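## Task

On the second shelf of the supply shelving (counting up from the bottom shelf as the first), a cardboard box has a scrub sponge resting on it. Move that cardboard box into the cart's top tray. When done, the sponge must still be on that second shelf and must not overhang the shelf's front edge, and every other item that was on that shelf must still be on it. The robot must not fall over or finish tilted, or the task fails.

## Robot and tools

ROBOT. A simulated Dexmate Vega: a wheeled base with two steering front wheels and a free rear caster. It has a torso of three links (thigh, shank, chest) that folds in a Z shape, driven by torso_hip_rad, torso_knee_rad and torso_waist_rad. It has two 7-joint arms, each with a two-finger gripper, and a head carrying head_camera. Each wrist carries a camera (left_wrist_camera, right_wrist_camera) on the back of the hand. From above the base is 0.70 m long and 0.63 m wide, and its front edge sits 0.35 m ahead of the base origin. The robot begins in the stand torso posture (hip 0.469, knee 1.617, waist 1.048). The chest's forward lean equals knee - hip - waist. Other presets: stand_high 0.78, 1.57, 0.44; lean_20 0.52, 1.05, 0.18; lean_45 0.52, 1.05, -0.26; low_lean_45 0, 0, -0.79. Fold arm keys, in joint order from shoulder pitch to wrist yaw: left 1, 0.5, -0.6, -2.5, 0, -0.9, 0; right -1, -0.5, 0.6, -2.5, 0, 0.9, 0.

FRAMES. All positions are in metres. Base frame: origin on the floor below the base's turning point, x forward, y left, z up. The odometry frame is the base frame as it stood when the scene began. Each hand point lies between its fingers, 0.033 m back from the closed tips. The hand's z axis runs along the fingers, its y axis is the closing direction, and its back (with the camera) faces -x.

move. One action per call. Either give base and/or joints (optionally with speeds or min_time_s), or give target by itself. cameras (optional list of head_camera, left_wrist_camera, right_wrist_camera, all; [] for none) picks which images come back. A call with no action only reports state.
- base: a dict with exactly one key, an offset from where the base is now. translate_m: -2 to 2 m, forward positive. strafe_m: -2 to 2 m, left positive (heading may drift up to about 0.02 rad). rotate_rad: -3.2 to 3.2 rad, counter-clockwise positive. Front wheels first steer toward the new direction, which costs up to 1.1 s.
- joints: a dict of absolute targets in rad, keyed by joint name, one entry per joint you want moved. Ranges include: torso_hip_rad 0 to 1.57; torso_knee_rad 0 to 3.141; torso_waist_rad -1.57 to 1.57 (positive tips chest back); left_shoulder_pitch_rad -3.041 to 3.041 (positive lowers the arm; for the right arm negative lowers it); left_shoulder_yaw_rad -0.423 to 1.523, right -1.523 to 0.423; elbows -3.041 to 0.214 (0 straight, negative bends up); wrist pitch -1.366 to 1.366 (left positive tips down, right negative does); left_wrist_yaw_rad -1.348 to 1.087, right -1.087 to 1.348; grippers 0 (shut) to 0.785, per-finger angle; head_pan_rad -2.792 to 2.792; head_tilt_rad and head_camera_tilt_rad about -1.48 to 1.48 (camera tilt upper 1.378).
- speeds: caps per base key for this action: translate_m and strafe_m 0.04 to 0.3 m/s, rotate_rad 0.1 to 0.6 rad/s.
- min_time_s: 0.1 to 8 s, the shortest duration for arm and head motions.
- target: an absolute pose of one hand in the base frame: side ("left" or "right"), x, y, z in m (-3 to 3), pitch_deg (-30 to 95; 90 = fingers pointing down, 0 = level), heading_deg (0 = fingers forward, counter-clockwise positive), roll_deg (optional, default 0, jaw line level at 0, positive turns the hand clockwise viewed from behind), headings and rolls within -360 to 360, and line_only (true to require a straight hand path). A straight path up to 45 cm is used when it passes the checks; otherwise the arm swings on an arc that may go wide. A single target plays at most 9.9 s; if the result says short (part of ...), resend it.

RESULTS. pictures lists the order of the images. The move line says done or the worst status. base_status and joint_status per motion: done, off_target (stopped away, may keep pushing), contact_stop, time_out, not_followed, contact_stop_at_<key>, limit_stop_at_motor_heat, unfinished. Hand status: reached (within 10 mm and 2 degrees), short (with the error) or refused (with a reason; nothing moved). joint command not followed and pose unreachable mean a built-in check held an arm back. base_odometry counts wheel turns only; turned_by_wheels and turned_by_imu give turning since the last result; an IMU turn above 0.03 rad after a straight or sideways drive suggests a bump. base_tilt reports forward and right lean in degrees. Joint torques, MOTOR HOT, OVER-TEMPERATURE FAULT and on_its_own lines may also appear. After a refused call, later move, wait and finished_scene calls in the same reply are skipped.

OTHER TOOLS. wait: seconds 0 to 10, plus optional cameras; returns state. zoom_image: camera name and region [x0, y0, x1, y1] in pixels, at most 504 by 504; head images are 896x560, wrist images 672x420. finished_scene: scene = the current scene's number; irreversible. read_manual: section "licences" only.

CAUTIONS. The base does not halt at furniture and may stay pressed against it. The robot can tip and cannot recover. Keep the arms from striking or squeezing each other, fingers included; a hard press ends the scene. Joint moves have no protection against hitting the torso, head or base; fold the arms before low_lean_45 or deep leans. Contact torque at a joint's load limit (for example 21.7 N m at wrist joints) freezes that arm for 10 s; a hand carries about 4 kg. Holding loads or straining raises motor heat, and at 80 °C the arm shuts down for a while. After any stop, back the arm off first. Avoid dropping or slamming objects, releasing moving items, and knocking shelf items off; a loose object may occasionally be nudged by something else.

Each tool is called after "Call:" by a JSON object that holds its "api" and its "payload", one argument or row to a line.

## Session

Call:
{"api": "move", "payload": {
  "cameras": ["head_camera"]
}}

Call:
{"api": "move", "payload": {
  "cameras": ["head_camera"],
  "joints": {"head_pan_rad": -1.3}
}}

Call:
{"api": "move", "payload": {
  "cameras": ["head_camera"],
  "joints": {"head_pan_rad": 1.3}
}}

Call:
{"api": "move", "payload": {
  "cameras": ["head_camera"],
  "joints": {"head_pan_rad": 2.6}
}}

Scene clock: 0.00 s.
Joint torques (N m): no reading
base_odometry: x=+0.000 y=+0.000 heading=+0.000
turned_by_wheels: +0.000
turned_by_imu: +0.000
base_tilt: forward=+0.1 right=+0.4
base_status: not commanded
joint_positions: torso_hip_rad=+0.469 torso_knee_rad=+1.617 torso_waist_rad=+1.048 left_shoulder_pitch_rad=+2.207 left_shoulder_yaw_rad=-0.004 left_upper_arm_roll_rad=-0.018 left_elbow_rad=-1.107 left_forearm_roll_rad=-0.008 left_wrist_pitch_rad=-0.518 left_wrist_yaw_rad=+0.011 left_gripper_rad=+0.005 right_shoulder_pitch_rad=-2.186 right_shoulder_yaw_rad=-0.016 right_upper_arm_roll_rad=-0.019 right_elbow_rad=-1.087 right_forearm_roll_rad=-0.017 right_wrist_pitch_rad=+0.491 right_wrist_yaw_rad=+0.011 right_gripper_rad=+0.005 head_pan_rad=+0.000 head_tilt_rad=+0.000 head_camera_tilt_rad=+0.000
joint_status: not commanded
chest: x=-0.0111 y=+0.0000 z=+1.4155 quat_wxyz=(+0.999, +0.000, +0.050, +0.000) (m; base frame)
left_hand: x=+0.2019 y=+0.2451 z=+0.6135 quat_wxyz=(+0.430, -0.012, +0.902, +0.013) pitch_deg=+39.0 heading_deg=+2.4 roll_deg=+0.9 back=up (m; base frame)
right_hand: x=+0.2001 y=-0.2164 z=+0.6013 quat_wxyz=(+0.418, -0.022, +0.908, +0.011) pitch_deg=+40.6 heading_deg=+2.8 roll_deg=+0.1 back=up (m; base frame)
pictures: head_camera
camera_calibration:
head_camera: T_world_to_cam=[[0.00635491, -0.999789, 0.0195168, 0.0000776566], [-0.0957157, -0.0200358, -0.995207, 1.51469], [0.995388, 0.00445638, -0.0958229, 0.181486], [0, 0, 0, 1]] pos_world=[-0.0356701, 0.0296169, 1.52482]

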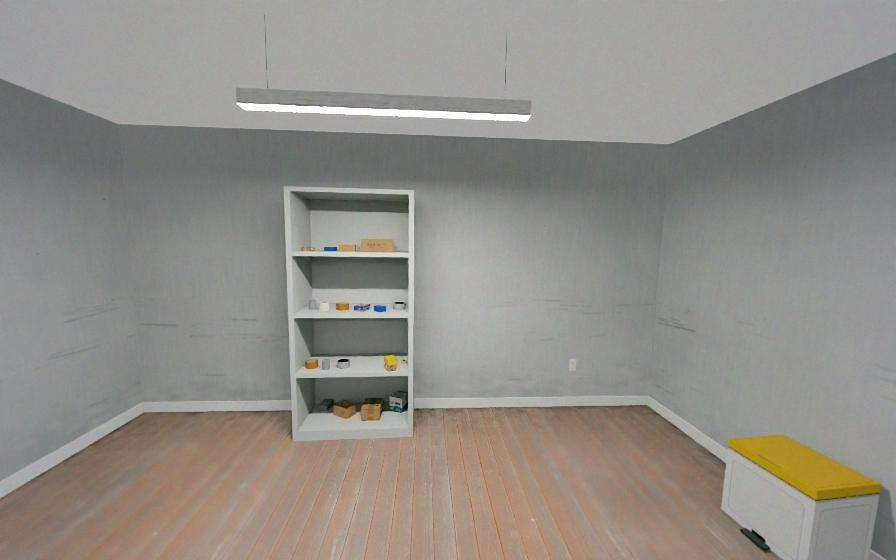

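Scene clock: 1.53 s.
Joint torques (N m): left_arm=[7.22 0.31 1.05 -3.65 0.01 -3.11 0.17] | right_arm=[-4.22 0.17 0.27 -5.17 0.15 2.88 -0.08]
move: done
base_odometry: x=+0.000 y=+0.000 heading=+0.000
turned_by_wheels: +0.000
turned_by_imu: +0.000
base_tilt: forward=+0.1 right=+0.3
base_status: not commanded
joint_positions: torso_hip_rad=+0.469 torso_knee_rad=+1.617 torso_waist_rad=+1.048 left_shoulder_pitch_rad=+2.207 left_shoulder_yaw_rad=-0.004 left_upper_arm_roll_rad=-0.018 left_elbow_rad=-1.107 left_forearm_roll_rad=-0.008 left_wrist_pitch_rad=-0.518 left_wrist_yaw_rad=+0.011 left_gripper_rad=+0.005 right_shoulder_pitch_rad=-2.186 right_shoulder_yaw_rad=-0.016 right_upper_arm_roll_rad=-0.019 right_elbow_rad=-1.087 right_forearm_roll_rad=-0.017 right_wrist_pitch_rad=+0.491 right_wrist_yaw_rad=+0.011 right_gripper_rad=+0.005 head_pan_rad=-1.299 head_tilt_rad=+0.000 head_camera_tilt_rad=+0.000
joint_status: all done
chest: x=-0.0111 y=+0.0000 z=+1.4155 quat_wxyz=(+0.999, +0.000, +0.050, +0.000) (m; base frame)
left_hand: x=+0.2019 y=+0.2451 z=+0.6135 quat_wxyz=(+0.430, -0.012, +0.902, +0.013) pitch_deg=+39.0 heading_deg=+2.4 roll_deg=+0.9 back=up (m; base frame)
right_hand: x=+0.2001 y=-0.2164 z=+0.6013 quat_wxyz=(+0.418, -0.022, +0.908, +0.011) pitch_deg=+40.6 heading_deg=+2.8 roll_deg=+0.1 back=up (m; base frame)
pictures: head_camera
camera_calibration:
head_camera: T_world_to_cam=[[-0.955195, -0.272285, 0.116034, -0.218261], [-0.117928, -0.00945738, -0.992977, 1.50954], [0.271471, -0.96217, -0.0230764, 0.0169703], [0, 0, 0, 1]] pos_world=[-0.0350709, -0.0288246, 1.52466]

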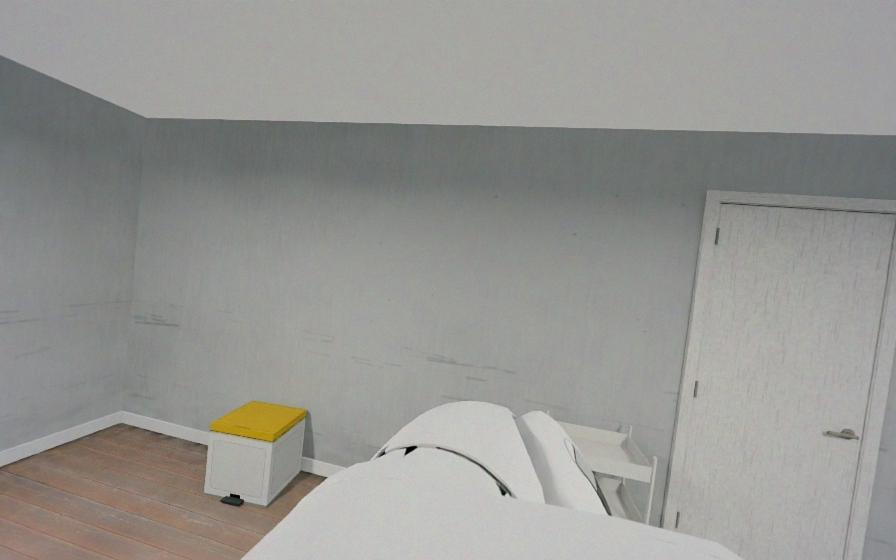

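Scene clock: 3.93 s.
Joint torques (N m): left_arm=[7.33 0.49 0.95 -3.73 -0.08 -2.97 0.14] | right_arm=[-5.41 0.48 0.43 -3.35 -0.01 2.78 0.27]
move: done
base_odometry: x=+0.000 y=+0.000 heading=+0.000
turned_by_wheels: +0.000
turned_by_imu: +0.001
base_tilt: forward=+0.2 right=+0.3
base_status: not commanded
joint_positions: torso_hip_rad=+0.469 torso_knee_rad=+1.617 torso_waist_rad=+1.048 left_shoulder_pitch_rad=+2.207 left_shoulder_yaw_rad=-0.004 left_upper_arm_roll_rad=-0.018 left_elbow_rad=-1.107 left_forearm_roll_rad=-0.008 left_wrist_pitch_rad=-0.518 left_wrist_yaw_rad=+0.011 left_gripper_rad=+0.005 right_shoulder_pitch_rad=-2.186 right_shoulder_yaw_rad=-0.016 right_upper_arm_roll_rad=-0.019 right_elbow_rad=-1.087 right_forearm_roll_rad=-0.017 right_wrist_pitch_rad=+0.491 right_wrist_yaw_rad=+0.011 right_gripper_rad=+0.005 head_pan_rad=+1.299 head_tilt_rad=+0.000 head_camera_tilt_rad=+0.000
joint_status: all done
chest: x=-0.0111 y=+0.0000 z=+1.4155 quat_wxyz=(+0.999, +0.000, +0.050, +0.000) (m; base frame)
left_hand: x=+0.2019 y=+0.2451 z=+0.6135 quat_wxyz=(+0.430, -0.012, +0.902, +0.013) pitch_deg=+39.0 heading_deg=+2.4 roll_deg=+0.9 back=up (m; base frame)
right_hand: x=+0.2001 y=-0.2164 z=+0.6013 quat_wxyz=(+0.418, -0.022, +0.908, +0.011) pitch_deg=+40.6 heading_deg=+2.8 roll_deg=+0.1 back=up (m; base frame)
pictures: head_camera
camera_calibration:
head_camera: T_world_to_cam=[[0.9615, -0.263961, -0.076432, 0.217084], [-0.0795969, -0.00129949, -0.996826, 1.51827], [0.263024, 0.964532, -0.02226, 0.0150591], [0, 0, 0, 1]] pos_world=[-0.0918379, 0.0447499, 1.53038]

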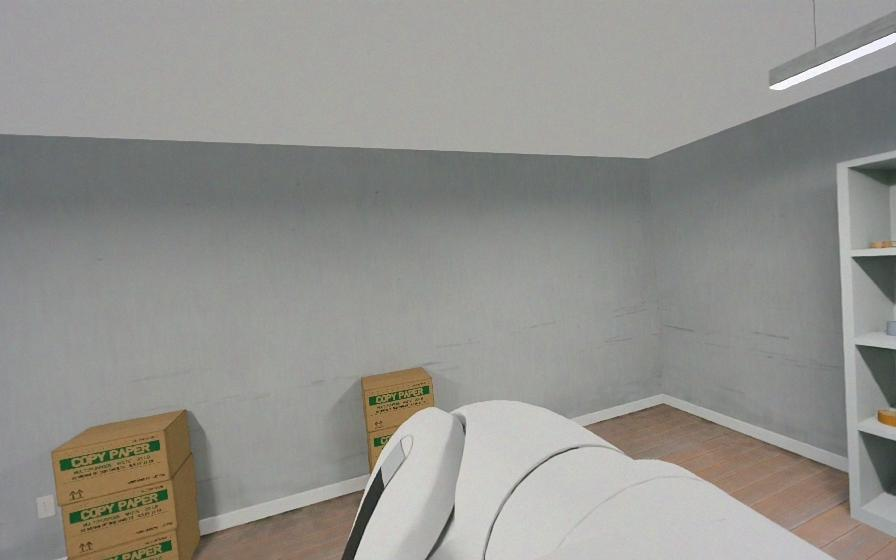

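Scene clock: 5.47 s.
Joint torques (N m): left_arm=[7.97 1.34 1.13 -4.49 -0.16 -2.19 0.09] | right_arm=[-3.51 -2.01 0.99 -4.1 0.17 3.21 -0.01]
move: done
base_odometry: x=+0.000 y=+0.000 heading=+0.000
turned_by_wheels: +0.000
turned_by_imu: +0.000
base_tilt: forward=+0.2 right=+0.4
base_status: not commanded
joint_positions: torso_hip_rad=+0.469 torso_knee_rad=+1.617 torso_waist_rad=+1.048 left_shoulder_pitch_rad=+2.207 left_shoulder_yaw_rad=-0.004 left_upper_arm_roll_rad=-0.018 left_elbow_rad=-1.107 left_forearm_roll_rad=-0.008 left_wrist_pitch_rad=-0.518 left_wrist_yaw_rad=+0.011 left_gripper_rad=+0.005 right_shoulder_pitch_rad=-2.186 right_shoulder_yaw_rad=-0.016 right_upper_arm_roll_rad=-0.019 right_elbow_rad=-1.087 right_forearm_roll_rad=-0.017 right_wrist_pitch_rad=+0.491 right_wrist_yaw_rad=+0.011 right_gripper_rad=+0.005 head_pan_rad=+2.599 head_tilt_rad=+0.000 head_camera_tilt_rad=+0.000
joint_status: all done
chest: x=-0.0111 y=+0.0000 z=+1.4155 quat_wxyz=(+0.999, +0.000, +0.050, +0.000) (m; base frame)
left_hand: x=+0.2019 y=+0.2451 z=+0.6135 quat_wxyz=(+0.430, -0.012, +0.902, +0.013) pitch_deg=+39.0 heading_deg=+2.4 roll_deg=+0.9 back=up (m; base frame)
right_hand: x=+0.2001 y=-0.2164 z=+0.6013 quat_wxyz=(+0.418, -0.022, +0.908, +0.011) pitch_deg=+40.6 heading_deg=+2.8 roll_deg=+0.1 back=up (m; base frame)
pictures: head_camera
camera_calibration:
head_camera: T_world_to_cam=[[0.511739, 0.858572, -0.031252, 0.114898], [-0.0932538, 0.019348, -0.995454, 1.51525], [-0.854065, 0.512327, 0.0899663, -0.238658], [0, 0, 0, 1]] pos_world=[-0.121325, -0.00569411, 1.53342]

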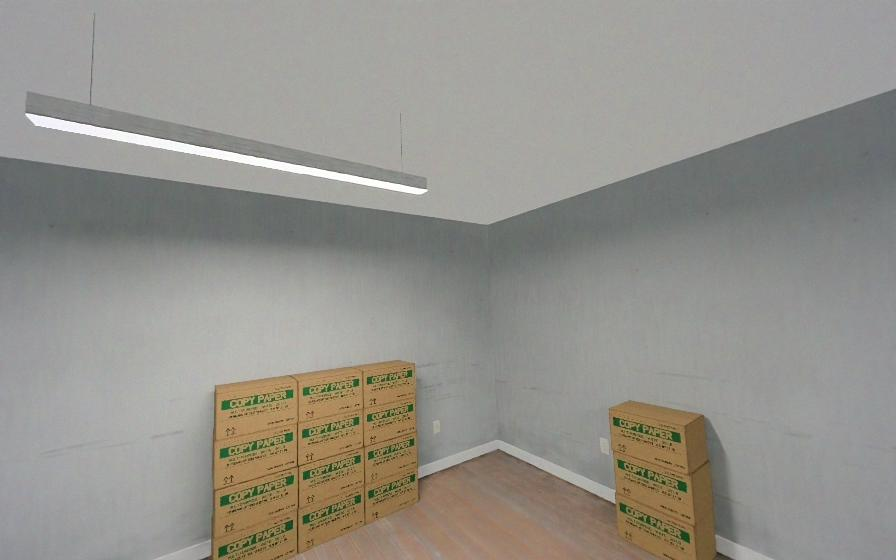

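Call:
{"api": "move", "payload": {
  "cameras": ["head_camera"],
  "joints": {"head_pan_rad": -2.0}
}}

Call:
{"api": "zoom_image", "payload": {
  "camera": "head_camera",
  "region": [0, 260, 448, 559]
}}

Call:
{"api": "move", "payload": {
  "cameras": ["head_camera"],
  "joints": {"head_pan_rad": 0}
}}

Call:
{"api": "zoom_image", "payload": {
  "camera": "head_camera",
  "region": [270, 290, 430, 450]
}}

Scene clock: 9.67 s.
Joint torques (N m): left_arm=[7.17 0.79 0.87 -4.69 -0.06 -2.34 0.02] | right_arm=[-4.43 -0.82 0.43 -5.64 0.18 3.44 0.13]
move: done
base_odometry: x=+0.000 y=+0.000 heading=+0.000
turned_by_wheels: +0.000
turned_by_imu: +0.001
base_tilt: forward=+0.2 right=+0.3
base_status: not commanded
joint_positions: torso_hip_rad=+0.469 torso_knee_rad=+1.617 torso_waist_rad=+1.048 left_shoulder_pitch_rad=+2.207 left_shoulder_yaw_rad=-0.004 left_upper_arm_roll_rad=-0.018 left_elbow_rad=-1.107 left_forearm_roll_rad=-0.008 left_wrist_pitch_rad=-0.518 left_wrist_yaw_rad=+0.011 left_gripper_rad=+0.005 right_shoulder_pitch_rad=-2.186 right_shoulder_yaw_rad=-0.016 right_upper_arm_roll_rad=-0.019 right_elbow_rad=-1.087 right_forearm_roll_rad=-0.017 right_wrist_pitch_rad=+0.491 right_wrist_yaw_rad=+0.011 right_gripper_rad=+0.005 head_pan_rad=-1.999 head_tilt_rad=+0.000 head_camera_tilt_rad=+0.000
joint_status: all done
chest: x=-0.0111 y=+0.0000 z=+1.4155 quat_wxyz=(+0.999, +0.000, +0.050, +0.000) (m; base frame)
left_hand: x=+0.2019 y=+0.2451 z=+0.6135 quat_wxyz=(+0.430, -0.012, +0.902, +0.013) pitch_deg=+39.0 heading_deg=+2.4 roll_deg=+0.9 back=up (m; base frame)
right_hand: x=+0.2001 y=-0.2164 z=+0.6013 quat_wxyz=(+0.418, -0.022, +0.908, +0.011) pitch_deg=+40.6 heading_deg=+2.8 roll_deg=+0.1 back=up (m; base frame)
pictures: head_camera
camera_calibration:
head_camera: T_world_to_cam=[[-0.904637, 0.411469, 0.111022, -0.20683], [-0.119789, 0.00451009, -0.992789, 1.50921], [-0.409003, -0.911413, 0.0452096, -0.13752], [0, 0, 0, 1]] pos_world=[-0.0625643, -0.0470402, 1.52751]

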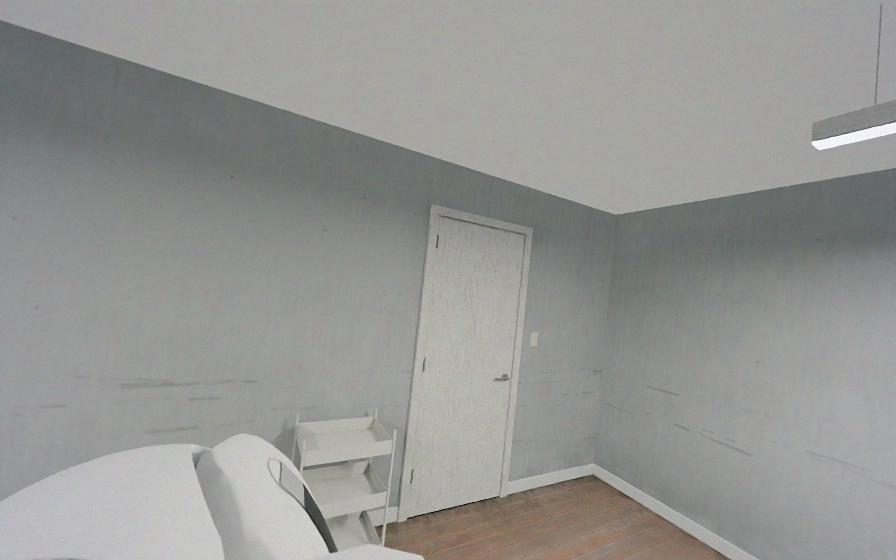

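Scaled by 1.125 from the camera's 896x560 image, which has a finer 960x600 frame.

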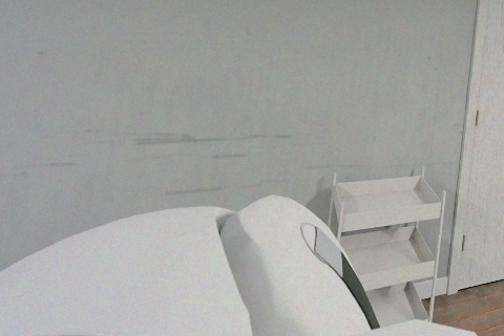

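Scene clock: 11.67 s.
Joint torques (N m): left_arm=[8.53 -0.15 1.02 -4.29 -0.09 -2.85 0.05] | right_arm=[-4.19 -2.07 1.17 -5.52 0.09 2.48 -0.01]
move: done
base_odometry: x=+0.000 y=+0.000 heading=+0.000
turned_by_wheels: +0.000
turned_by_imu: +0.001
base_tilt: forward=+0.2 right=+0.3
base_status: not commanded
joint_positions: torso_hip_rad=+0.469 torso_knee_rad=+1.617 torso_waist_rad=+1.048 left_shoulder_pitch_rad=+2.207 left_shoulder_yaw_rad=-0.004 left_upper_arm_roll_rad=-0.018 left_elbow_rad=-1.107 left_forearm_roll_rad=-0.008 left_wrist_pitch_rad=-0.518 left_wrist_yaw_rad=+0.011 left_gripper_rad=+0.005 right_shoulder_pitch_rad=-2.186 right_shoulder_yaw_rad=-0.016 right_upper_arm_roll_rad=-0.019 right_elbow_rad=-1.087 right_forearm_roll_rad=-0.017 right_wrist_pitch_rad=+0.491 right_wrist_yaw_rad=+0.011 right_gripper_rad=+0.005 head_pan_rad=-0.001 head_tilt_rad=+0.000 head_camera_tilt_rad=+0.000
joint_status: all done
chest: x=-0.0111 y=+0.0000 z=+1.4155 quat_wxyz=(+0.999, +0.000, +0.050, +0.000) (m; base frame)
left_hand: x=+0.2019 y=+0.2451 z=+0.6135 quat_wxyz=(+0.430, -0.012, +0.902, +0.013) pitch_deg=+39.0 heading_deg=+2.4 roll_deg=+0.9 back=up (m; base frame)
right_hand: x=+0.2001 y=-0.2164 z=+0.6013 quat_wxyz=(+0.418, -0.022, +0.908, +0.011) pitch_deg=+40.6 heading_deg=+2.8 roll_deg=+0.1 back=up (m; base frame)
pictures: head_camera
camera_calibration:
head_camera: T_world_to_cam=[[0.00565913, -0.999792, 0.0195918, -0.0000617643], [-0.0957297, -0.0200437, -0.995206, 1.51459], [0.995391, 0.00375649, -0.0958232, 0.181496], [0, 0, 0, 1]] pos_world=[-0.0356678, 0.0296145, 1.52472]

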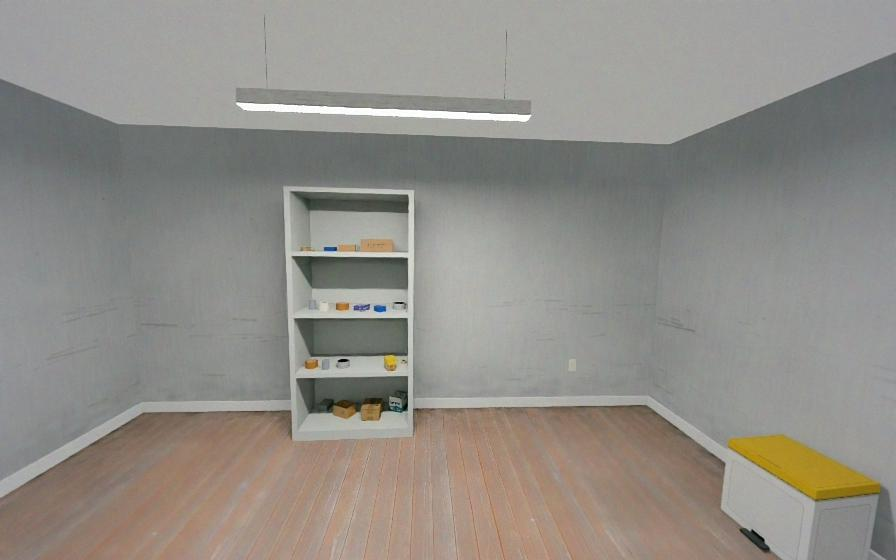

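Scaled by 3.150 from the camera's 896x560 image, which has a finer 960x600 frame.

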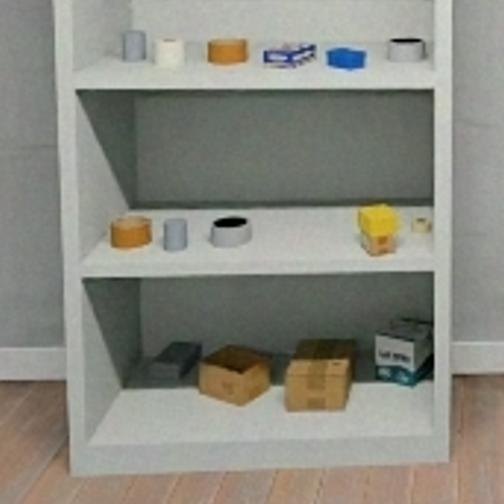

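Call:
{"api": "move", "payload": {
  "cameras": [],
  "base": {"rotate_rad": 0.242}
}}

Call:
{"api": "move", "payload": {
  "cameras": [],
  "base": {"translate_m": 1.7},
  "joints": {"torso_hip_rad": 0.52, "torso_knee_rad": 1.05, "torso_waist_rad": -0.26, "left_shoulder_pitch_rad": 1.5, "right_shoulder_pitch_rad": -1.5, "left_gripper_rad": 0.0}
}}

Call:
{"api": "move", "payload": {
  "cameras": ["head_camera"],
  "base": {"rotate_rad": -0.167},
  "joints": {"head_camera_tilt_rad": 0.1}
}}

Call:
{"api": "zoom_image", "payload": {
  "camera": "head_camera",
  "region": [250, 100, 650, 400]
}}

Scene clock: 17.40 s.
Joint torques (N m): left_arm=[7.77 0.9 0.92 -4 -0.05 -3.02 0] | right_arm=[-4.85 -0.61 0.95 -4.34 -0.03 2.78 -0.03]
move: done
base_odometry: x=+0.000 y=+0.000 heading=+0.242
turned_by_wheels: +0.242
turned_by_imu: +0.236
base_tilt: forward=+0.1 right=+0.3
base_status: done
joint_positions: torso_hip_rad=+0.469 torso_knee_rad=+1.617 torso_waist_rad=+1.048 left_shoulder_pitch_rad=+2.207 left_shoulder_yaw_rad=-0.004 left_upper_arm_roll_rad=-0.018 left_elbow_rad=-1.107 left_forearm_roll_rad=-0.008 left_wrist_pitch_rad=-0.518 left_wrist_yaw_rad=+0.011 left_gripper_rad=+0.005 right_shoulder_pitch_rad=-2.186 right_shoulder_yaw_rad=-0.016 right_upper_arm_roll_rad=-0.019 right_elbow_rad=-1.087 right_forearm_roll_rad=-0.017 right_wrist_pitch_rad=+0.491 right_wrist_yaw_rad=+0.011 right_gripper_rad=+0.005 head_pan_rad=-0.001 head_tilt_rad=+0.000 head_camera_tilt_rad=+0.000
joint_status: not commanded
chest: x=-0.0111 y=+0.0000 z=+1.4155 quat_wxyz=(+0.999, +0.000, +0.050, +0.000) (m; base frame)
left_hand: x=+0.2019 y=+0.2451 z=+0.6135 quat_wxyz=(+0.430, -0.012, +0.902, +0.013) pitch_deg=+39.0 heading_deg=+2.4 roll_deg=+0.9 back=up (m; base frame)
right_hand: x=+0.2001 y=-0.2164 z=+0.6013 quat_wxyz=(+0.418, -0.022, +0.908, +0.011) pitch_deg=+40.6 heading_deg=+2.8 roll_deg=+0.1 back=up (m; base frame)
pictures: none
No camera images: "cameras" was empty.

Scene clock: 24.87 s.
Joint torques (N m): left_arm=[3.81 -0.26 1.1 -4.4 -0.11 -2.42 0.09] | right_arm=[-0.95 -0.83 1.75 -5.51 0.13 3.04 -0.02]
move: done
base_odometry: x=+1.652 y=+0.405 heading=+0.242
turned_by_wheels: +0.001
turned_by_imu: -0.005
base_tilt: forward=+0.1 right=+0.3
base_status: done
joint_positions: torso_hip_rad=+0.520 torso_knee_rad=+1.050 torso_waist_rad=-0.260 left_shoulder_pitch_rad=+1.500 left_shoulder_yaw_rad=-0.004 left_upper_arm_roll_rad=-0.018 left_elbow_rad=-1.107 left_forearm_roll_rad=-0.008 left_wrist_pitch_rad=-0.518 left_wrist_yaw_rad=+0.011 left_gripper_rad=+0.000 right_shoulder_pitch_rad=-1.500 right_shoulder_yaw_rad=-0.016 right_upper_arm_roll_rad=-0.019 right_elbow_rad=-1.087 right_forearm_roll_rad=-0.017 right_wrist_pitch_rad=+0.491 right_wrist_yaw_rad=+0.011 right_gripper_rad=+0.005 head_pan_rad=-0.001 head_tilt_rad=+0.000 head_camera_tilt_rad=+0.000
joint_status: all done
chest: x=+0.0408 y=+0.0000 z=+1.2164 quat_wxyz=(+0.923, +0.000, +0.385, +0.000) (m; base frame)
left_hand: x=+0.2669 y=+0.2451 z=+0.4180 quat_wxyz=(+0.438, -0.012, +0.899, +0.012) pitch_deg=+38.1 heading_deg=+2.4 roll_deg=+0.9 back=up (m; base frame)
right_hand: x=+0.2485 y=-0.2164 z=+0.4013 quat_wxyz=(+0.416, -0.022, +0.909, +0.011) pitch_deg=+40.9 heading_deg=+2.9 roll_deg=+0.1 back=up (m; base frame)
pictures: none
No camera images: "cameras" was empty.

Scene clock: 26.57 s.
Joint torques (N m): left_arm=[3.67 0.03 1.25 -4.71 -0.04 -2.85 0.13] | right_arm=[-0.61 -0.09 0.73 -4.21 -0.14 3.18 -0.11]
move: done
base_odometry: x=+1.652 y=+0.405 heading=+0.076
turned_by_wheels: -0.167
turned_by_imu: -0.160
base_tilt: forward=+0.1 right=+0.2
base_status: done
joint_positions: torso_hip_rad=+0.520 torso_knee_rad=+1.050 torso_waist_rad=-0.260 left_shoulder_pitch_rad=+1.500 left_shoulder_yaw_rad=-0.004 left_upper_arm_roll_rad=-0.018 left_elbow_rad=-1.107 left_forearm_roll_rad=-0.008 left_wrist_pitch_rad=-0.518 left_wrist_yaw_rad=+0.011 left_gripper_rad=+0.000 right_shoulder_pitch_rad=-1.500 right_shoulder_yaw_rad=-0.016 right_upper_arm_roll_rad=-0.019 right_elbow_rad=-1.087 right_forearm_roll_rad=-0.017 right_wrist_pitch_rad=+0.491 right_wrist_yaw_rad=+0.011 right_gripper_rad=+0.005 head_pan_rad=-0.001 head_tilt_rad=+0.000 head_camera_tilt_rad=+0.099
joint_status: all done
chest: x=+0.0408 y=+0.0000 z=+1.2164 quat_wxyz=(+0.923, +0.000, +0.385, +0.000) (m; base frame)
left_hand: x=+0.2669 y=+0.2451 z=+0.4180 quat_wxyz=(+0.438, -0.012, +0.899, +0.012) pitch_deg=+38.1 heading_deg=+2.4 roll_deg=+0.9 back=up (m; base frame)
right_hand: x=+0.2485 y=-0.2164 z=+0.4013 quat_wxyz=(+0.416, -0.022, +0.909, +0.011) pitch_deg=+40.9 heading_deg=+2.9 roll_deg=+0.1 back=up (m; base frame)
pictures: head_camera
camera_calibration:
head_camera: T_world_to_cam=[[0.0178782, -0.999794, 0.00963999, 0.0153369], [-0.773957, -0.0199424, -0.632925, 0.90094], [0.632986, 0.0038546, -0.774153, 0.95614], [0, 0, 0, 1]] pos_world=[0.0917905, 0.0296151, 1.31028]

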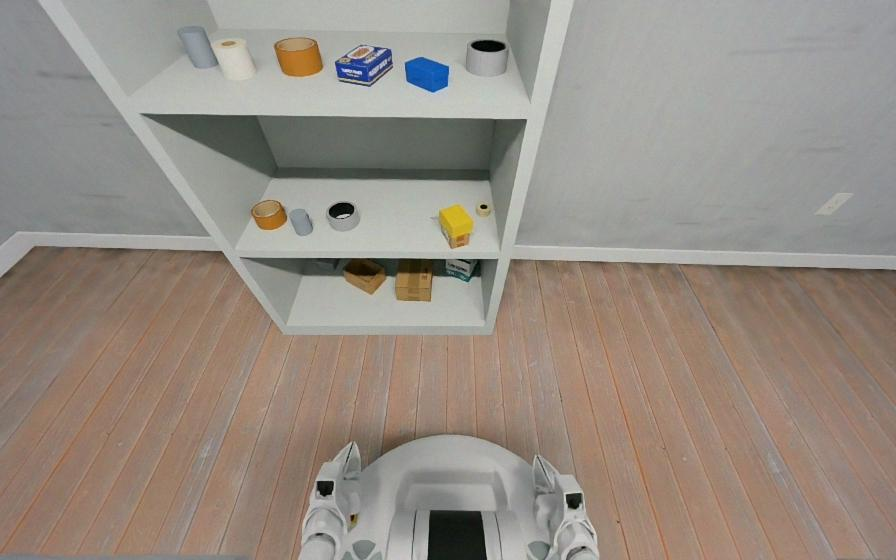

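Scaled by 1.260 from the camera's 896x560 image, which has a finer 960x600 frame.

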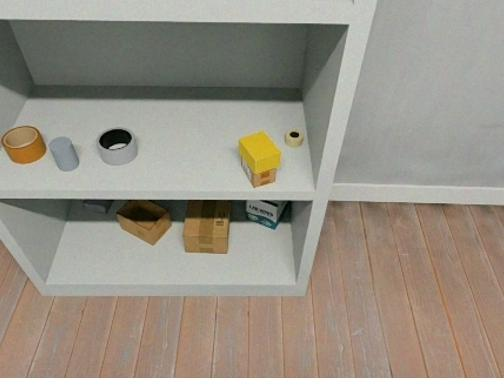

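Call:
{"api": "zoom_image", "payload": {
  "camera": "head_camera",
  "region": [420, 190, 500, 260]
}}

Scaled by 6.300 from the camera's 896x560 image, which has a finer 960x600 frame.

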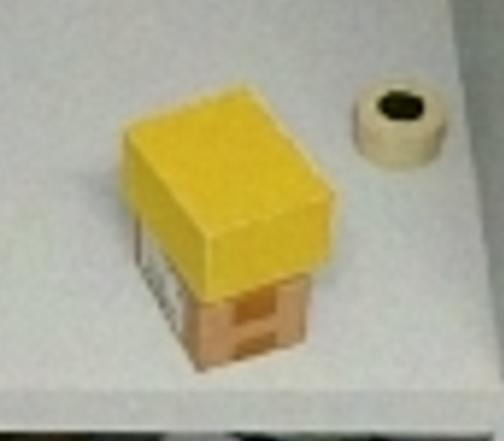

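Call:
{"api": "move", "payload": {
  "cameras": [],
  "base": {"rotate_rad": 0.028},
  "joints": {"right_gripper_rad": 0.5}
}}

Call:
{"api": "move", "payload": {
  "cameras": [],
  "target": {"side": "right", "x": 0.42, "y": -0.12, "z": 0.70, "pitch_deg": 30, "heading_deg": 28}
}}

Call:
{"api": "move", "payload": {
  "base": {"translate_m": 0.23}
}}

Call:
{"api": "zoom_image", "payload": {
  "camera": "head_camera",
  "region": [360, 160, 560, 360]
}}

Scene clock: 29.90 s.
Joint torques (N m): left_arm=[3.99 0.31 1.11 -4.35 -0.01 -3.19 0.16] | right_arm=[-0.16 -0.75 1.02 -5.37 -0.41 2.19 -0.09]
move: done
base_odometry: x=+1.651 y=+0.405 heading=+0.104
turned_by_wheels: +0.028
turned_by_imu: +0.027
base_tilt: forward=+0.2 right=+0.3
base_status: done
joint_positions: torso_hip_rad=+0.520 torso_knee_rad=+1.050 torso_waist_rad=-0.260 left_shoulder_pitch_rad=+1.500 left_shoulder_yaw_rad=-0.004 left_upper_arm_roll_rad=-0.018 left_elbow_rad=-1.107 left_forearm_roll_rad=-0.008 left_wrist_pitch_rad=-0.518 left_wrist_yaw_rad=+0.011 left_gripper_rad=+0.000 right_shoulder_pitch_rad=-1.500 right_shoulder_yaw_rad=-0.016 right_upper_arm_roll_rad=-0.019 right_elbow_rad=-1.087 right_forearm_roll_rad=-0.017 right_wrist_pitch_rad=+0.491 right_wrist_yaw_rad=+0.011 right_gripper_rad=+0.500 head_pan_rad=-0.001 head_tilt_rad=+0.000 head_camera_tilt_rad=+0.099
joint_status: all done
chest: x=+0.0408 y=+0.0000 z=+1.2164 quat_wxyz=(+0.923, +0.000, +0.385, +0.000) (m; base frame)
left_hand: x=+0.2669 y=+0.2451 z=+0.4180 quat_wxyz=(+0.438, -0.012, +0.899, +0.012) pitch_deg=+38.1 heading_deg=+2.4 roll_deg=+0.9 back=up (m; base frame)
right_hand: x=+0.2485 y=-0.2164 z=+0.4013 quat_wxyz=(+0.416, -0.022, +0.909, +0.011) pitch_deg=+40.9 heading_deg=+2.9 roll_deg=+0.1 back=up (m; base frame)
pictures: none
No camera images: "cameras" was empty.

Scene clock: 30.20 s.
Joint torques (N m): left_arm=[4.56 0.1 1.1 -4.65 -0.02 -3.1 0.16] | right_arm=[-1.31 0.35 1.55 -4.83 0.05 3.4 -0.04]
move: refused
base_odometry: x=+1.651 y=+0.405 heading=+0.104
turned_by_wheels: +0.000
turned_by_imu: +0.000
base_tilt: forward=+0.1 right=+0.2
base_status: not commanded
joint_positions: torso_hip_rad=+0.520 torso_knee_rad=+1.050 torso_waist_rad=-0.260 left_shoulder_pitch_rad=+1.500 left_shoulder_yaw_rad=-0.004 left_upper_arm_roll_rad=-0.018 left_elbow_rad=-1.107 left_forearm_roll_rad=-0.008 left_wrist_pitch_rad=-0.518 left_wrist_yaw_rad=+0.011 left_gripper_rad=+0.000 right_shoulder_pitch_rad=-1.500 right_shoulder_yaw_rad=-0.016 right_upper_arm_roll_rad=-0.019 right_elbow_rad=-1.087 right_forearm_roll_rad=-0.017 right_wrist_pitch_rad=+0.491 right_wrist_yaw_rad=+0.011 right_gripper_rad=+0.500 head_pan_rad=-0.001 head_tilt_rad=+0.000 head_camera_tilt_rad=+0.099
joint_status: not commanded
chest: x=+0.0408 y=+0.0000 z=+1.2164 quat_wxyz=(+0.923, +0.000, +0.385, +0.000) (m; base frame)
left_hand: x=+0.2669 y=+0.2451 z=+0.4180 quat_wxyz=(+0.438, -0.012, +0.899, +0.012) pitch_deg=+38.1 heading_deg=+2.4 roll_deg=+0.9 back=up (m; base frame)
right_hand: x=+0.2485 y=-0.2164 z=+0.4013 quat_wxyz=(+0.416, -0.022, +0.909, +0.011) pitch_deg=+40.9 heading_deg=+2.9 roll_deg=+0.1 back=up (m; base frame)
right_hand_status: refused: the arm stands too near the robot already: the right finger into the base, as the model's coarse spheres have them (needs 2.0 cm clear). Nothing moved. Move it clear with "joints".
pictures: none
No camera images: "cameras" was empty.

not run: a stop came earlier in this reply.

Scaled by 2.520 from the camera's 896x560 image, which has a finer 960x600 frame.

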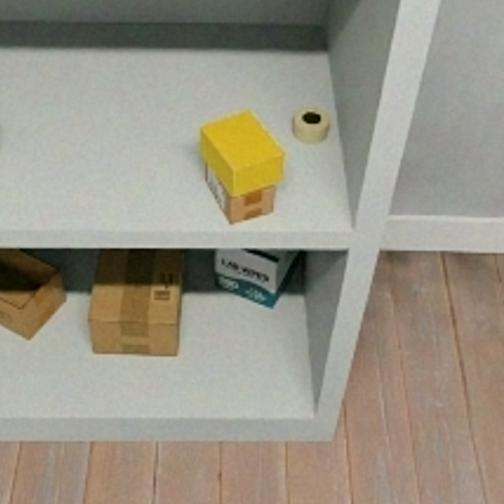

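Shoulder pitch to raise both arms.

Call:
{"api": "move", "payload": {
  "cameras": [],
  "joints": {"right_shoulder_pitch_rad": -1.1, "left_shoulder_pitch_rad": 1.25}
}}

Call:
{"api": "move", "payload": {
  "cameras": [],
  "target": {"side": "right", "x": 0.42, "y": -0.12, "z": 0.70, "pitch_deg": 30, "heading_deg": 28}
}}

Call:
{"api": "move", "payload": {
  "base": {"translate_m": 0.23}
}}

Call:
{"api": "zoom_image", "payload": {
  "camera": "head_camera",
  "region": [360, 220, 660, 470]
}}

Scene clock: 33.70 s.
Joint torques (N m): left_arm=[-5.85 0.35 1.1 -5.53 -0.05 -3.09 0.12] | right_arm=[12.01 -0.11 1.13 -7.35 -0.13 3.17 -0.1]
move: done
base_odometry: x=+1.651 y=+0.405 heading=+0.104
turned_by_wheels: +0.000
turned_by_imu: +0.001
base_tilt: forward=+0.2 right=+0.3
base_status: not commanded
joint_positions: torso_hip_rad=+0.520 torso_knee_rad=+1.050 torso_waist_rad=-0.260 left_shoulder_pitch_rad=+1.252 left_shoulder_yaw_rad=-0.004 left_upper_arm_roll_rad=-0.018 left_elbow_rad=-1.107 left_forearm_roll_rad=-0.008 left_wrist_pitch_rad=-0.518 left_wrist_yaw_rad=+0.011 left_gripper_rad=+0.000 right_shoulder_pitch_rad=-1.106 right_shoulder_yaw_rad=-0.016 right_upper_arm_roll_rad=-0.019 right_elbow_rad=-1.087 right_forearm_roll_rad=-0.017 right_wrist_pitch_rad=+0.491 right_wrist_yaw_rad=+0.011 right_gripper_rad=+0.500 head_pan_rad=-0.001 head_tilt_rad=+0.000 head_camera_tilt_rad=+0.099
joint_status: all done
chest: x=+0.0408 y=+0.0000 z=+1.2163 quat_wxyz=(+0.923, +0.000, +0.385, +0.000) (m; base frame)
left_hand: x=+0.4560 y=+0.2451 z=+0.4979 quat_wxyz=(+0.546, -0.013, +0.838, +0.011) pitch_deg=+23.9 heading_deg=+2.0 roll_deg=+0.3 back=up (m; base frame)
right_hand: x=+0.5458 y=-0.2164 z=+0.5436 quat_wxyz=(+0.586, -0.024, +0.810, +0.006) pitch_deg=+18.3 heading_deg=+2.3 roll_deg=-1.0 back=up (m; base frame)
pictures: none
No camera images: "cameras" was empty.

Scene clock: 39.57 s.
Joint torques (N m): left_arm=[-3.77 -0.01 1.35 -5.81 -0.02 -3.45 0.05] | right_arm=[-5.97 -2.17 4.17 -14.74 0.41 2.76 0.29]
move: done
base_odometry: x=+1.651 y=+0.405 heading=+0.104
turned_by_wheels: +0.000
turned_by_imu: +0.001
base_tilt: forward=+0.1 right=+0.3
base_status: not commanded
joint_positions: torso_hip_rad=+0.520 torso_knee_rad=+1.050 torso_waist_rad=-0.260 left_shoulder_pitch_rad=+1.250 left_shoulder_yaw_rad=-0.004 left_upper_arm_roll_rad=-0.018 left_elbow_rad=-1.107 left_forearm_roll_rad=-0.008 left_wrist_pitch_rad=-0.518 left_wrist_yaw_rad=+0.011 left_gripper_rad=+0.000 right_shoulder_pitch_rad=-1.681 right_shoulder_yaw_rad=-0.265 right_upper_arm_roll_rad=+0.025 right_elbow_rad=-2.352 right_forearm_roll_rad=+0.017 right_wrist_pitch_rad=-0.365 right_wrist_yaw_rad=+0.336 right_gripper_rad=+0.500 head_pan_rad=-0.001 head_tilt_rad=+0.000 head_camera_tilt_rad=+0.099
joint_status: not commanded
chest: x=+0.0408 y=+0.0000 z=+1.2163 quat_wxyz=(+0.923, +0.000, +0.385, +0.000) (m; base frame)
left_hand: x=+0.4573 y=+0.2451 z=+0.4987 quat_wxyz=(+0.546, -0.013, +0.837, +0.011) pitch_deg=+23.8 heading_deg=+2.0 roll_deg=+0.2 back=up (m; base frame)
right_hand: x=+0.4208 y=-0.1207 z=+0.6987 quat_wxyz=(+0.486, -0.208, +0.840, +0.120) pitch_deg=+30.0 heading_deg=+27.8 roll_deg=+0.0 back=up (m; base frame)
right_hand_status: reached (straight line, planned for 4.3 s): 2 mm and 0.2 deg off.
pictures: none
No camera images: "cameras" was empty.

Scene clock: 42.13 s.
Joint torques (N m): left_arm=[-2.79 0.24 0.89 -6.18 -0.03 -3.35 0.06] | right_arm=[-4.85 -1.12 4.58 -13.87 0.31 2.78 0.14]
move: done
base_odometry: x=+1.880 y=+0.428 heading=+0.103
turned_by_wheels: -0.001
turned_by_imu: -0.002
base_tilt: forward=+0.1 right=+0.3
base_status: done
joint_positions: torso_hip_rad=+0.520 torso_knee_rad=+1.050 torso_waist_rad=-0.260 left_shoulder_pitch_rad=+1.250 left_shoulder_yaw_rad=-0.004 left_upper_arm_roll_rad=-0.018 left_elbow_rad=-1.107 left_forearm_roll_rad=-0.008 left_wrist_pitch_rad=-0.518 left_wrist_yaw_rad=+0.011 left_gripper_rad=+0.000 right_shoulder_pitch_rad=-1.683 right_shoulder_yaw_rad=-0.266 right_upper_arm_roll_rad=+0.026 right_elbow_rad=-2.358 right_forearm_roll_rad=+0.018 right_wrist_pitch_rad=-0.369 right_wrist_yaw_rad=+0.338 right_gripper_rad=+0.500 head_pan_rad=-0.001 head_tilt_rad=+0.000 head_camera_tilt_rad=+0.099
joint_status: not commanded
chest: x=+0.0409 y=+0.0000 z=+1.2163 quat_wxyz=(+0.923, +0.000, +0.385, +0.000) (m; base frame)
left_hand: x=+0.4573 y=+0.2451 z=+0.4987 quat_wxyz=(+0.546, -0.013, +0.837, +0.011) pitch_deg=+23.8 heading_deg=+2.0 roll_deg=+0.2 back=up (m; base frame)
right_hand: x=+0.4199 y=-0.1200 z=+0.6996 quat_wxyz=(+0.485, -0.209, +0.840, +0.121) pitch_deg=+30.0 heading_deg=+28.0 roll_deg=+0.0 back=up (m; base frame)
pictures: head_camera, left_wrist_camera, right_wrist_camera
camera_calibration:
head_camera: T_world_to_cam=[[0.0178802, -0.999794, 0.00963886, 0.0153382], [-0.773996, -0.0199435, -0.632876, 0.90088], [0.632938, 0.0038555, -0.774193, 0.956196], [0, 0, 0, 1]] pos_world=[0.0917903, 0.0296151, 1.31028]
left_wrist_camera: T_world_to_cam=[[0.0272158, -0.999301, 0.0256355, 0.215891], [-0.483262, -0.0356019, -0.874751, 0.728688], [0.875052, 0.0114184, -0.483893, -0.00808383], [0, 0, 0, 1]] pos_world=[0.353346, 0.241775, 0.627975]
right_wrist_camera: T_world_to_cam=[[0.437865, -0.898221, 0.0383811, -0.326341], [-0.549963, -0.301379, -0.778916, 0.791219], [0.711206, 0.319952, -0.625952, 0.332671], [0, 0, 0, 1]] pos_world=[0.341437, -0.161108, 0.837055]

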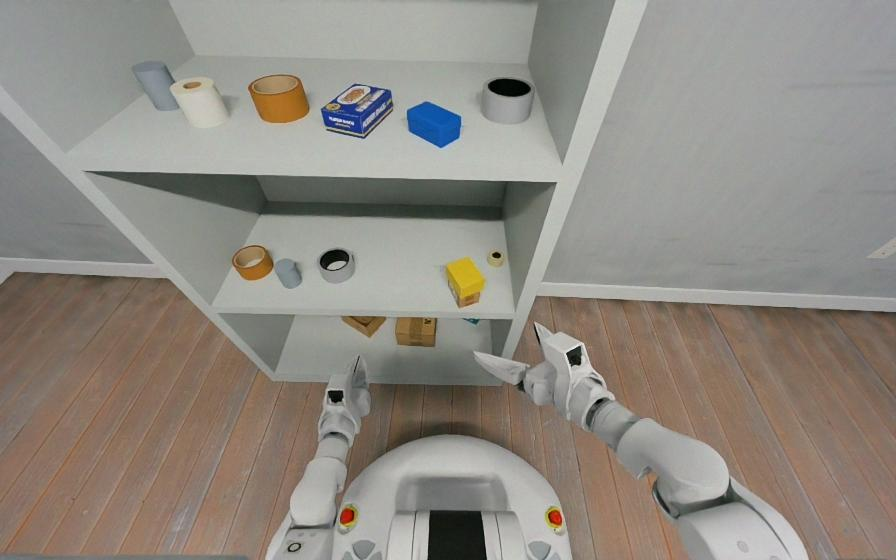

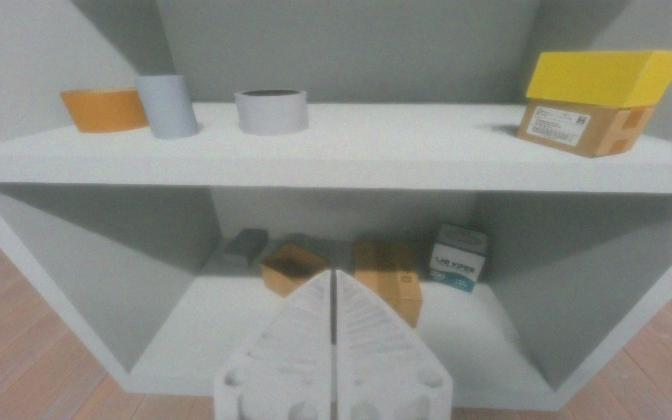

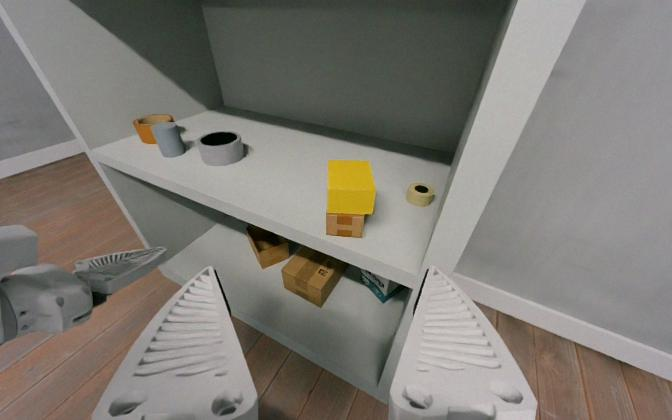

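Scaled by 1.680 from the camera's 896x560 image, which has a finer 960x600 frame.

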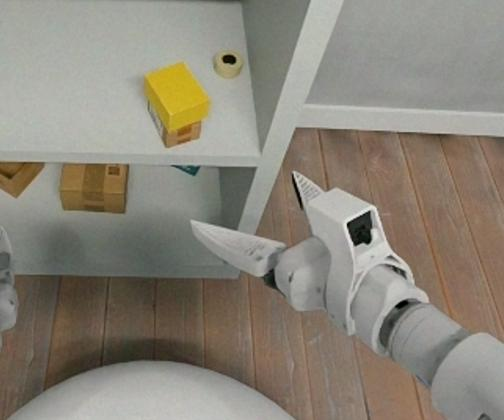

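Call:
{"api": "zoom_image", "payload": {
  "camera": "right_wrist_camera",
  "region": [290, 130, 450, 250]
}}

Call:
{"api": "zoom_image", "payload": {
  "camera": "left_wrist_camera",
  "region": [472, 20, 672, 180]
}}

Scaled by 3.150 from the camera's 672x420 image, which has a finer 960x600 frame.

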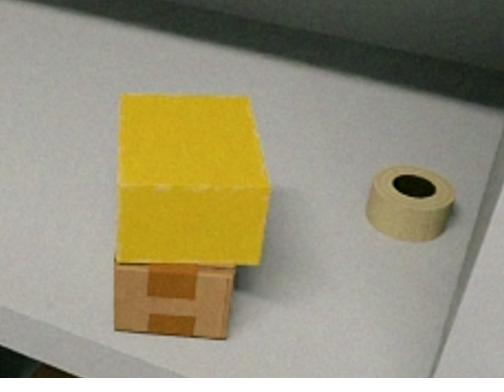

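Scaled by 2.520 from the camera's 672x420 image, which has a finer 960x600 frame.

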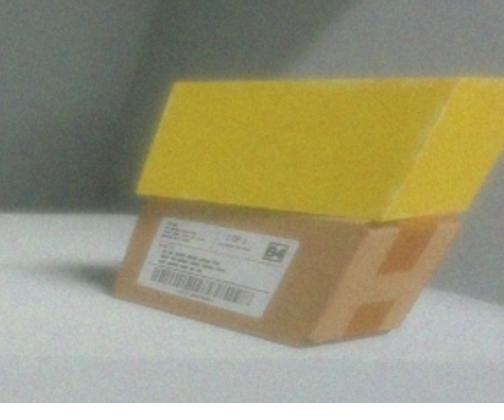

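Call:
{"api": "move", "payload": {
  "cameras": ["right_wrist_camera"],
  "target": {"side": "right", "x": 0.54, "y": -0.101, "z": 0.69, "pitch_deg": 30, "heading_deg": 27}
}}

Scene clock: 48.37 s.
Joint torques (N m): left_arm=[-3.22 0.81 1.15 -6.78 -0.02 -3.06 0.18] | right_arm=[10.88 0.96 0 -8.35 -0.13 3.17 -0.19]
move: done
base_odometry: x=+1.880 y=+0.428 heading=+0.103
turned_by_wheels: +0.000
turned_by_imu: +0.002
base_tilt: forward=+0.2 right=+0.3
base_status: not commanded
joint_positions: torso_hip_rad=+0.520 torso_knee_rad=+1.050 torso_waist_rad=-0.260 left_shoulder_pitch_rad=+1.250 left_shoulder_yaw_rad=-0.004 left_upper_arm_roll_rad=-0.018 left_elbow_rad=-1.107 left_forearm_roll_rad=-0.008 left_wrist_pitch_rad=-0.518 left_wrist_yaw_rad=+0.011 left_gripper_rad=+0.000 right_shoulder_pitch_rad=-1.281 right_shoulder_yaw_rad=-0.238 right_upper_arm_roll_rad=-0.080 right_elbow_rad=-2.169 right_forearm_roll_rad=+0.008 right_wrist_pitch_rad=-0.573 right_wrist_yaw_rad=+0.326 right_gripper_rad=+0.500 head_pan_rad=-0.001 head_tilt_rad=+0.000 head_camera_tilt_rad=+0.099
joint_status: not commanded
chest: x=+0.0409 y=+0.0000 z=+1.2163 quat_wxyz=(+0.923, +0.000, +0.385, +0.000) (m; base frame)
left_hand: x=+0.4573 y=+0.2451 z=+0.4987 quat_wxyz=(+0.546, -0.013, +0.837, +0.011) pitch_deg=+23.8 heading_deg=+2.0 roll_deg=+0.2 back=up (m; base frame)
right_hand: x=+0.5381 y=-0.1015 z=+0.6896 quat_wxyz=(+0.486, -0.202, +0.842, +0.117) pitch_deg=+30.0 heading_deg=+27.0 roll_deg=+0.0 back=up (m; base frame)
right_hand_status: reached (straight line, planned for 1.6 s): 2 mm and 0.0 deg off.
pictures: right_wrist_camera
camera_calibration:
right_wrist_camera: T_world_to_cam=[[0.42215, -0.905706, 0.0385397, -0.353578], [-0.555107, -0.291879, -0.778886, 0.85769], [0.716691, 0.307413, -0.625981, 0.232253], [0, 0, 0, 1]] pos_world=[0.45892, -0.141294, 0.827055]

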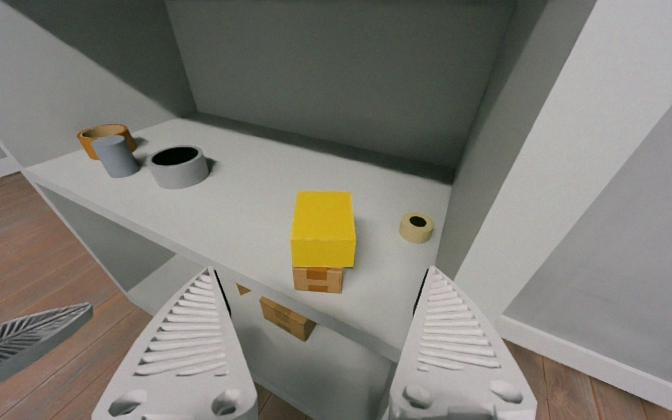

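Call:
{"api": "move", "payload": {
  "cameras": ["right_wrist_camera", "head_camera"],
  "target": {"side": "right", "x": 0.66, "y": -0.0385, "z": 0.622, "pitch_deg": 30, "heading_deg": 27, "line_only": true}
}}

Call:
{"api": "zoom_image", "payload": {
  "camera": "head_camera",
  "region": [400, 220, 560, 360]
}}

Call:
{"api": "zoom_image", "payload": {
  "camera": "right_wrist_camera",
  "region": [170, 180, 470, 420]
}}

Scene clock: 52.67 s.
Joint torques (N m): left_arm=[-2.94 0.56 1.24 -5.21 -0.08 -2.7 0.22] | right_arm=[15.59 3.78 -1.17 -8.62 0.04 3.71 -0.57]
move: done
base_odometry: x=+1.880 y=+0.428 heading=+0.103
turned_by_wheels: +0.000
turned_by_imu: +0.001
base_tilt: forward=+0.2 right=+0.3
base_status: not commanded
joint_positions: torso_hip_rad=+0.520 torso_knee_rad=+1.050 torso_waist_rad=-0.260 left_shoulder_pitch_rad=+1.250 left_shoulder_yaw_rad=-0.004 left_upper_arm_roll_rad=-0.018 left_elbow_rad=-1.107 left_forearm_roll_rad=-0.008 left_wrist_pitch_rad=-0.518 left_wrist_yaw_rad=+0.011 left_gripper_rad=+0.000 right_shoulder_pitch_rad=-0.852 right_shoulder_yaw_rad=-0.108 right_upper_arm_roll_rad=-0.241 right_elbow_rad=-1.558 right_forearm_roll_rad=-0.037 right_wrist_pitch_rad=-0.403 right_wrist_yaw_rad=+0.250 right_gripper_rad=+0.500 head_pan_rad=-0.001 head_tilt_rad=+0.000 head_camera_tilt_rad=+0.099
joint_status: not commanded
chest: x=+0.0409 y=+0.0000 z=+1.2163 quat_wxyz=(+0.923, +0.000, +0.385, +0.000) (m; base frame)
left_hand: x=+0.4573 y=+0.2451 z=+0.4987 quat_wxyz=(+0.546, -0.013, +0.837, +0.011) pitch_deg=+23.8 heading_deg=+2.0 roll_deg=+0.2 back=up (m; base frame)
right_hand: x=+0.6588 y=-0.0394 z=+0.6220 quat_wxyz=(+0.486, -0.202, +0.842, +0.117) pitch_deg=+30.0 heading_deg=+27.0 roll_deg=+0.0 back=up (m; base frame)
right_hand_status: reached (straight line, planned for 2.3 s): 2 mm and 0.1 deg off.
pictures: head_camera, right_wrist_camera
camera_calibration:
head_camera: T_world_to_cam=[[0.0178802, -0.999794, 0.00963886, 0.0153382], [-0.773996, -0.0199435, -0.632876, 0.90088], [0.632938, 0.0038555, -0.774193, 0.956196], [0, 0, 0, 1]] pos_world=[0.0917903, 0.0296151, 1.31028]
right_wrist_camera: T_world_to_cam=[[0.42181, -0.905874, 0.0383355, -0.345252], [-0.555428, -0.291585, -0.778767, 0.890313], [0.716642, 0.307199, -0.626141, 0.0844441], [0, 0, 0, 1]] pos_world=[0.57962, -0.0790937, 0.759456]

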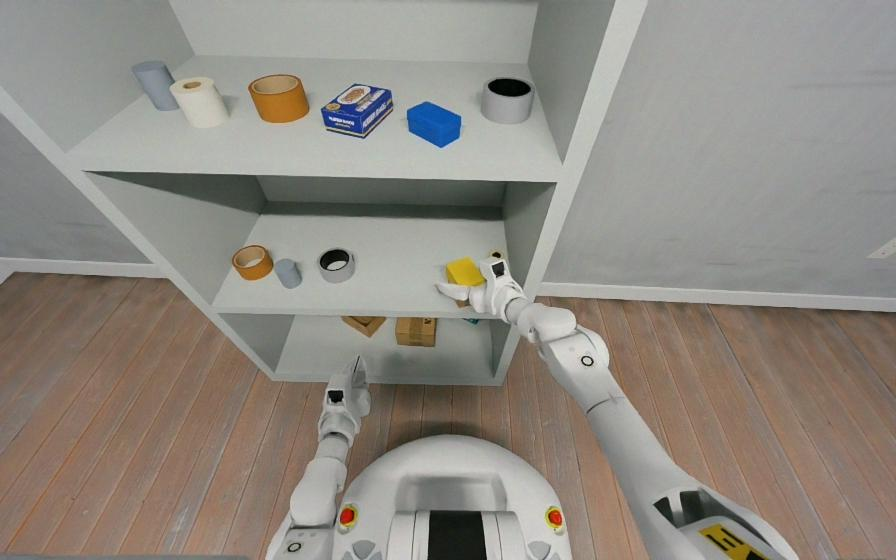

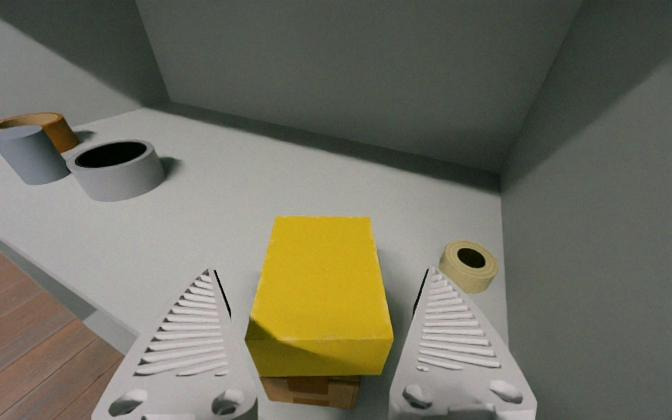

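Scaled by 3.150 from the camera's 896x560 image, which has a finer 960x600 frame.

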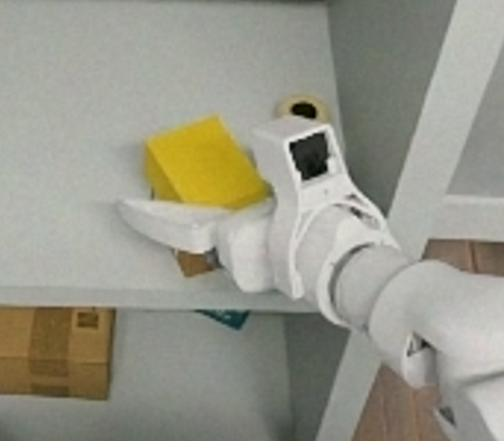

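Scaled by 1.680 from the camera's 672x420 image, which has a finer 960x600 frame.

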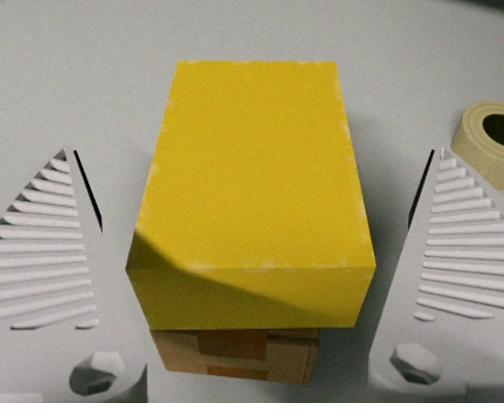

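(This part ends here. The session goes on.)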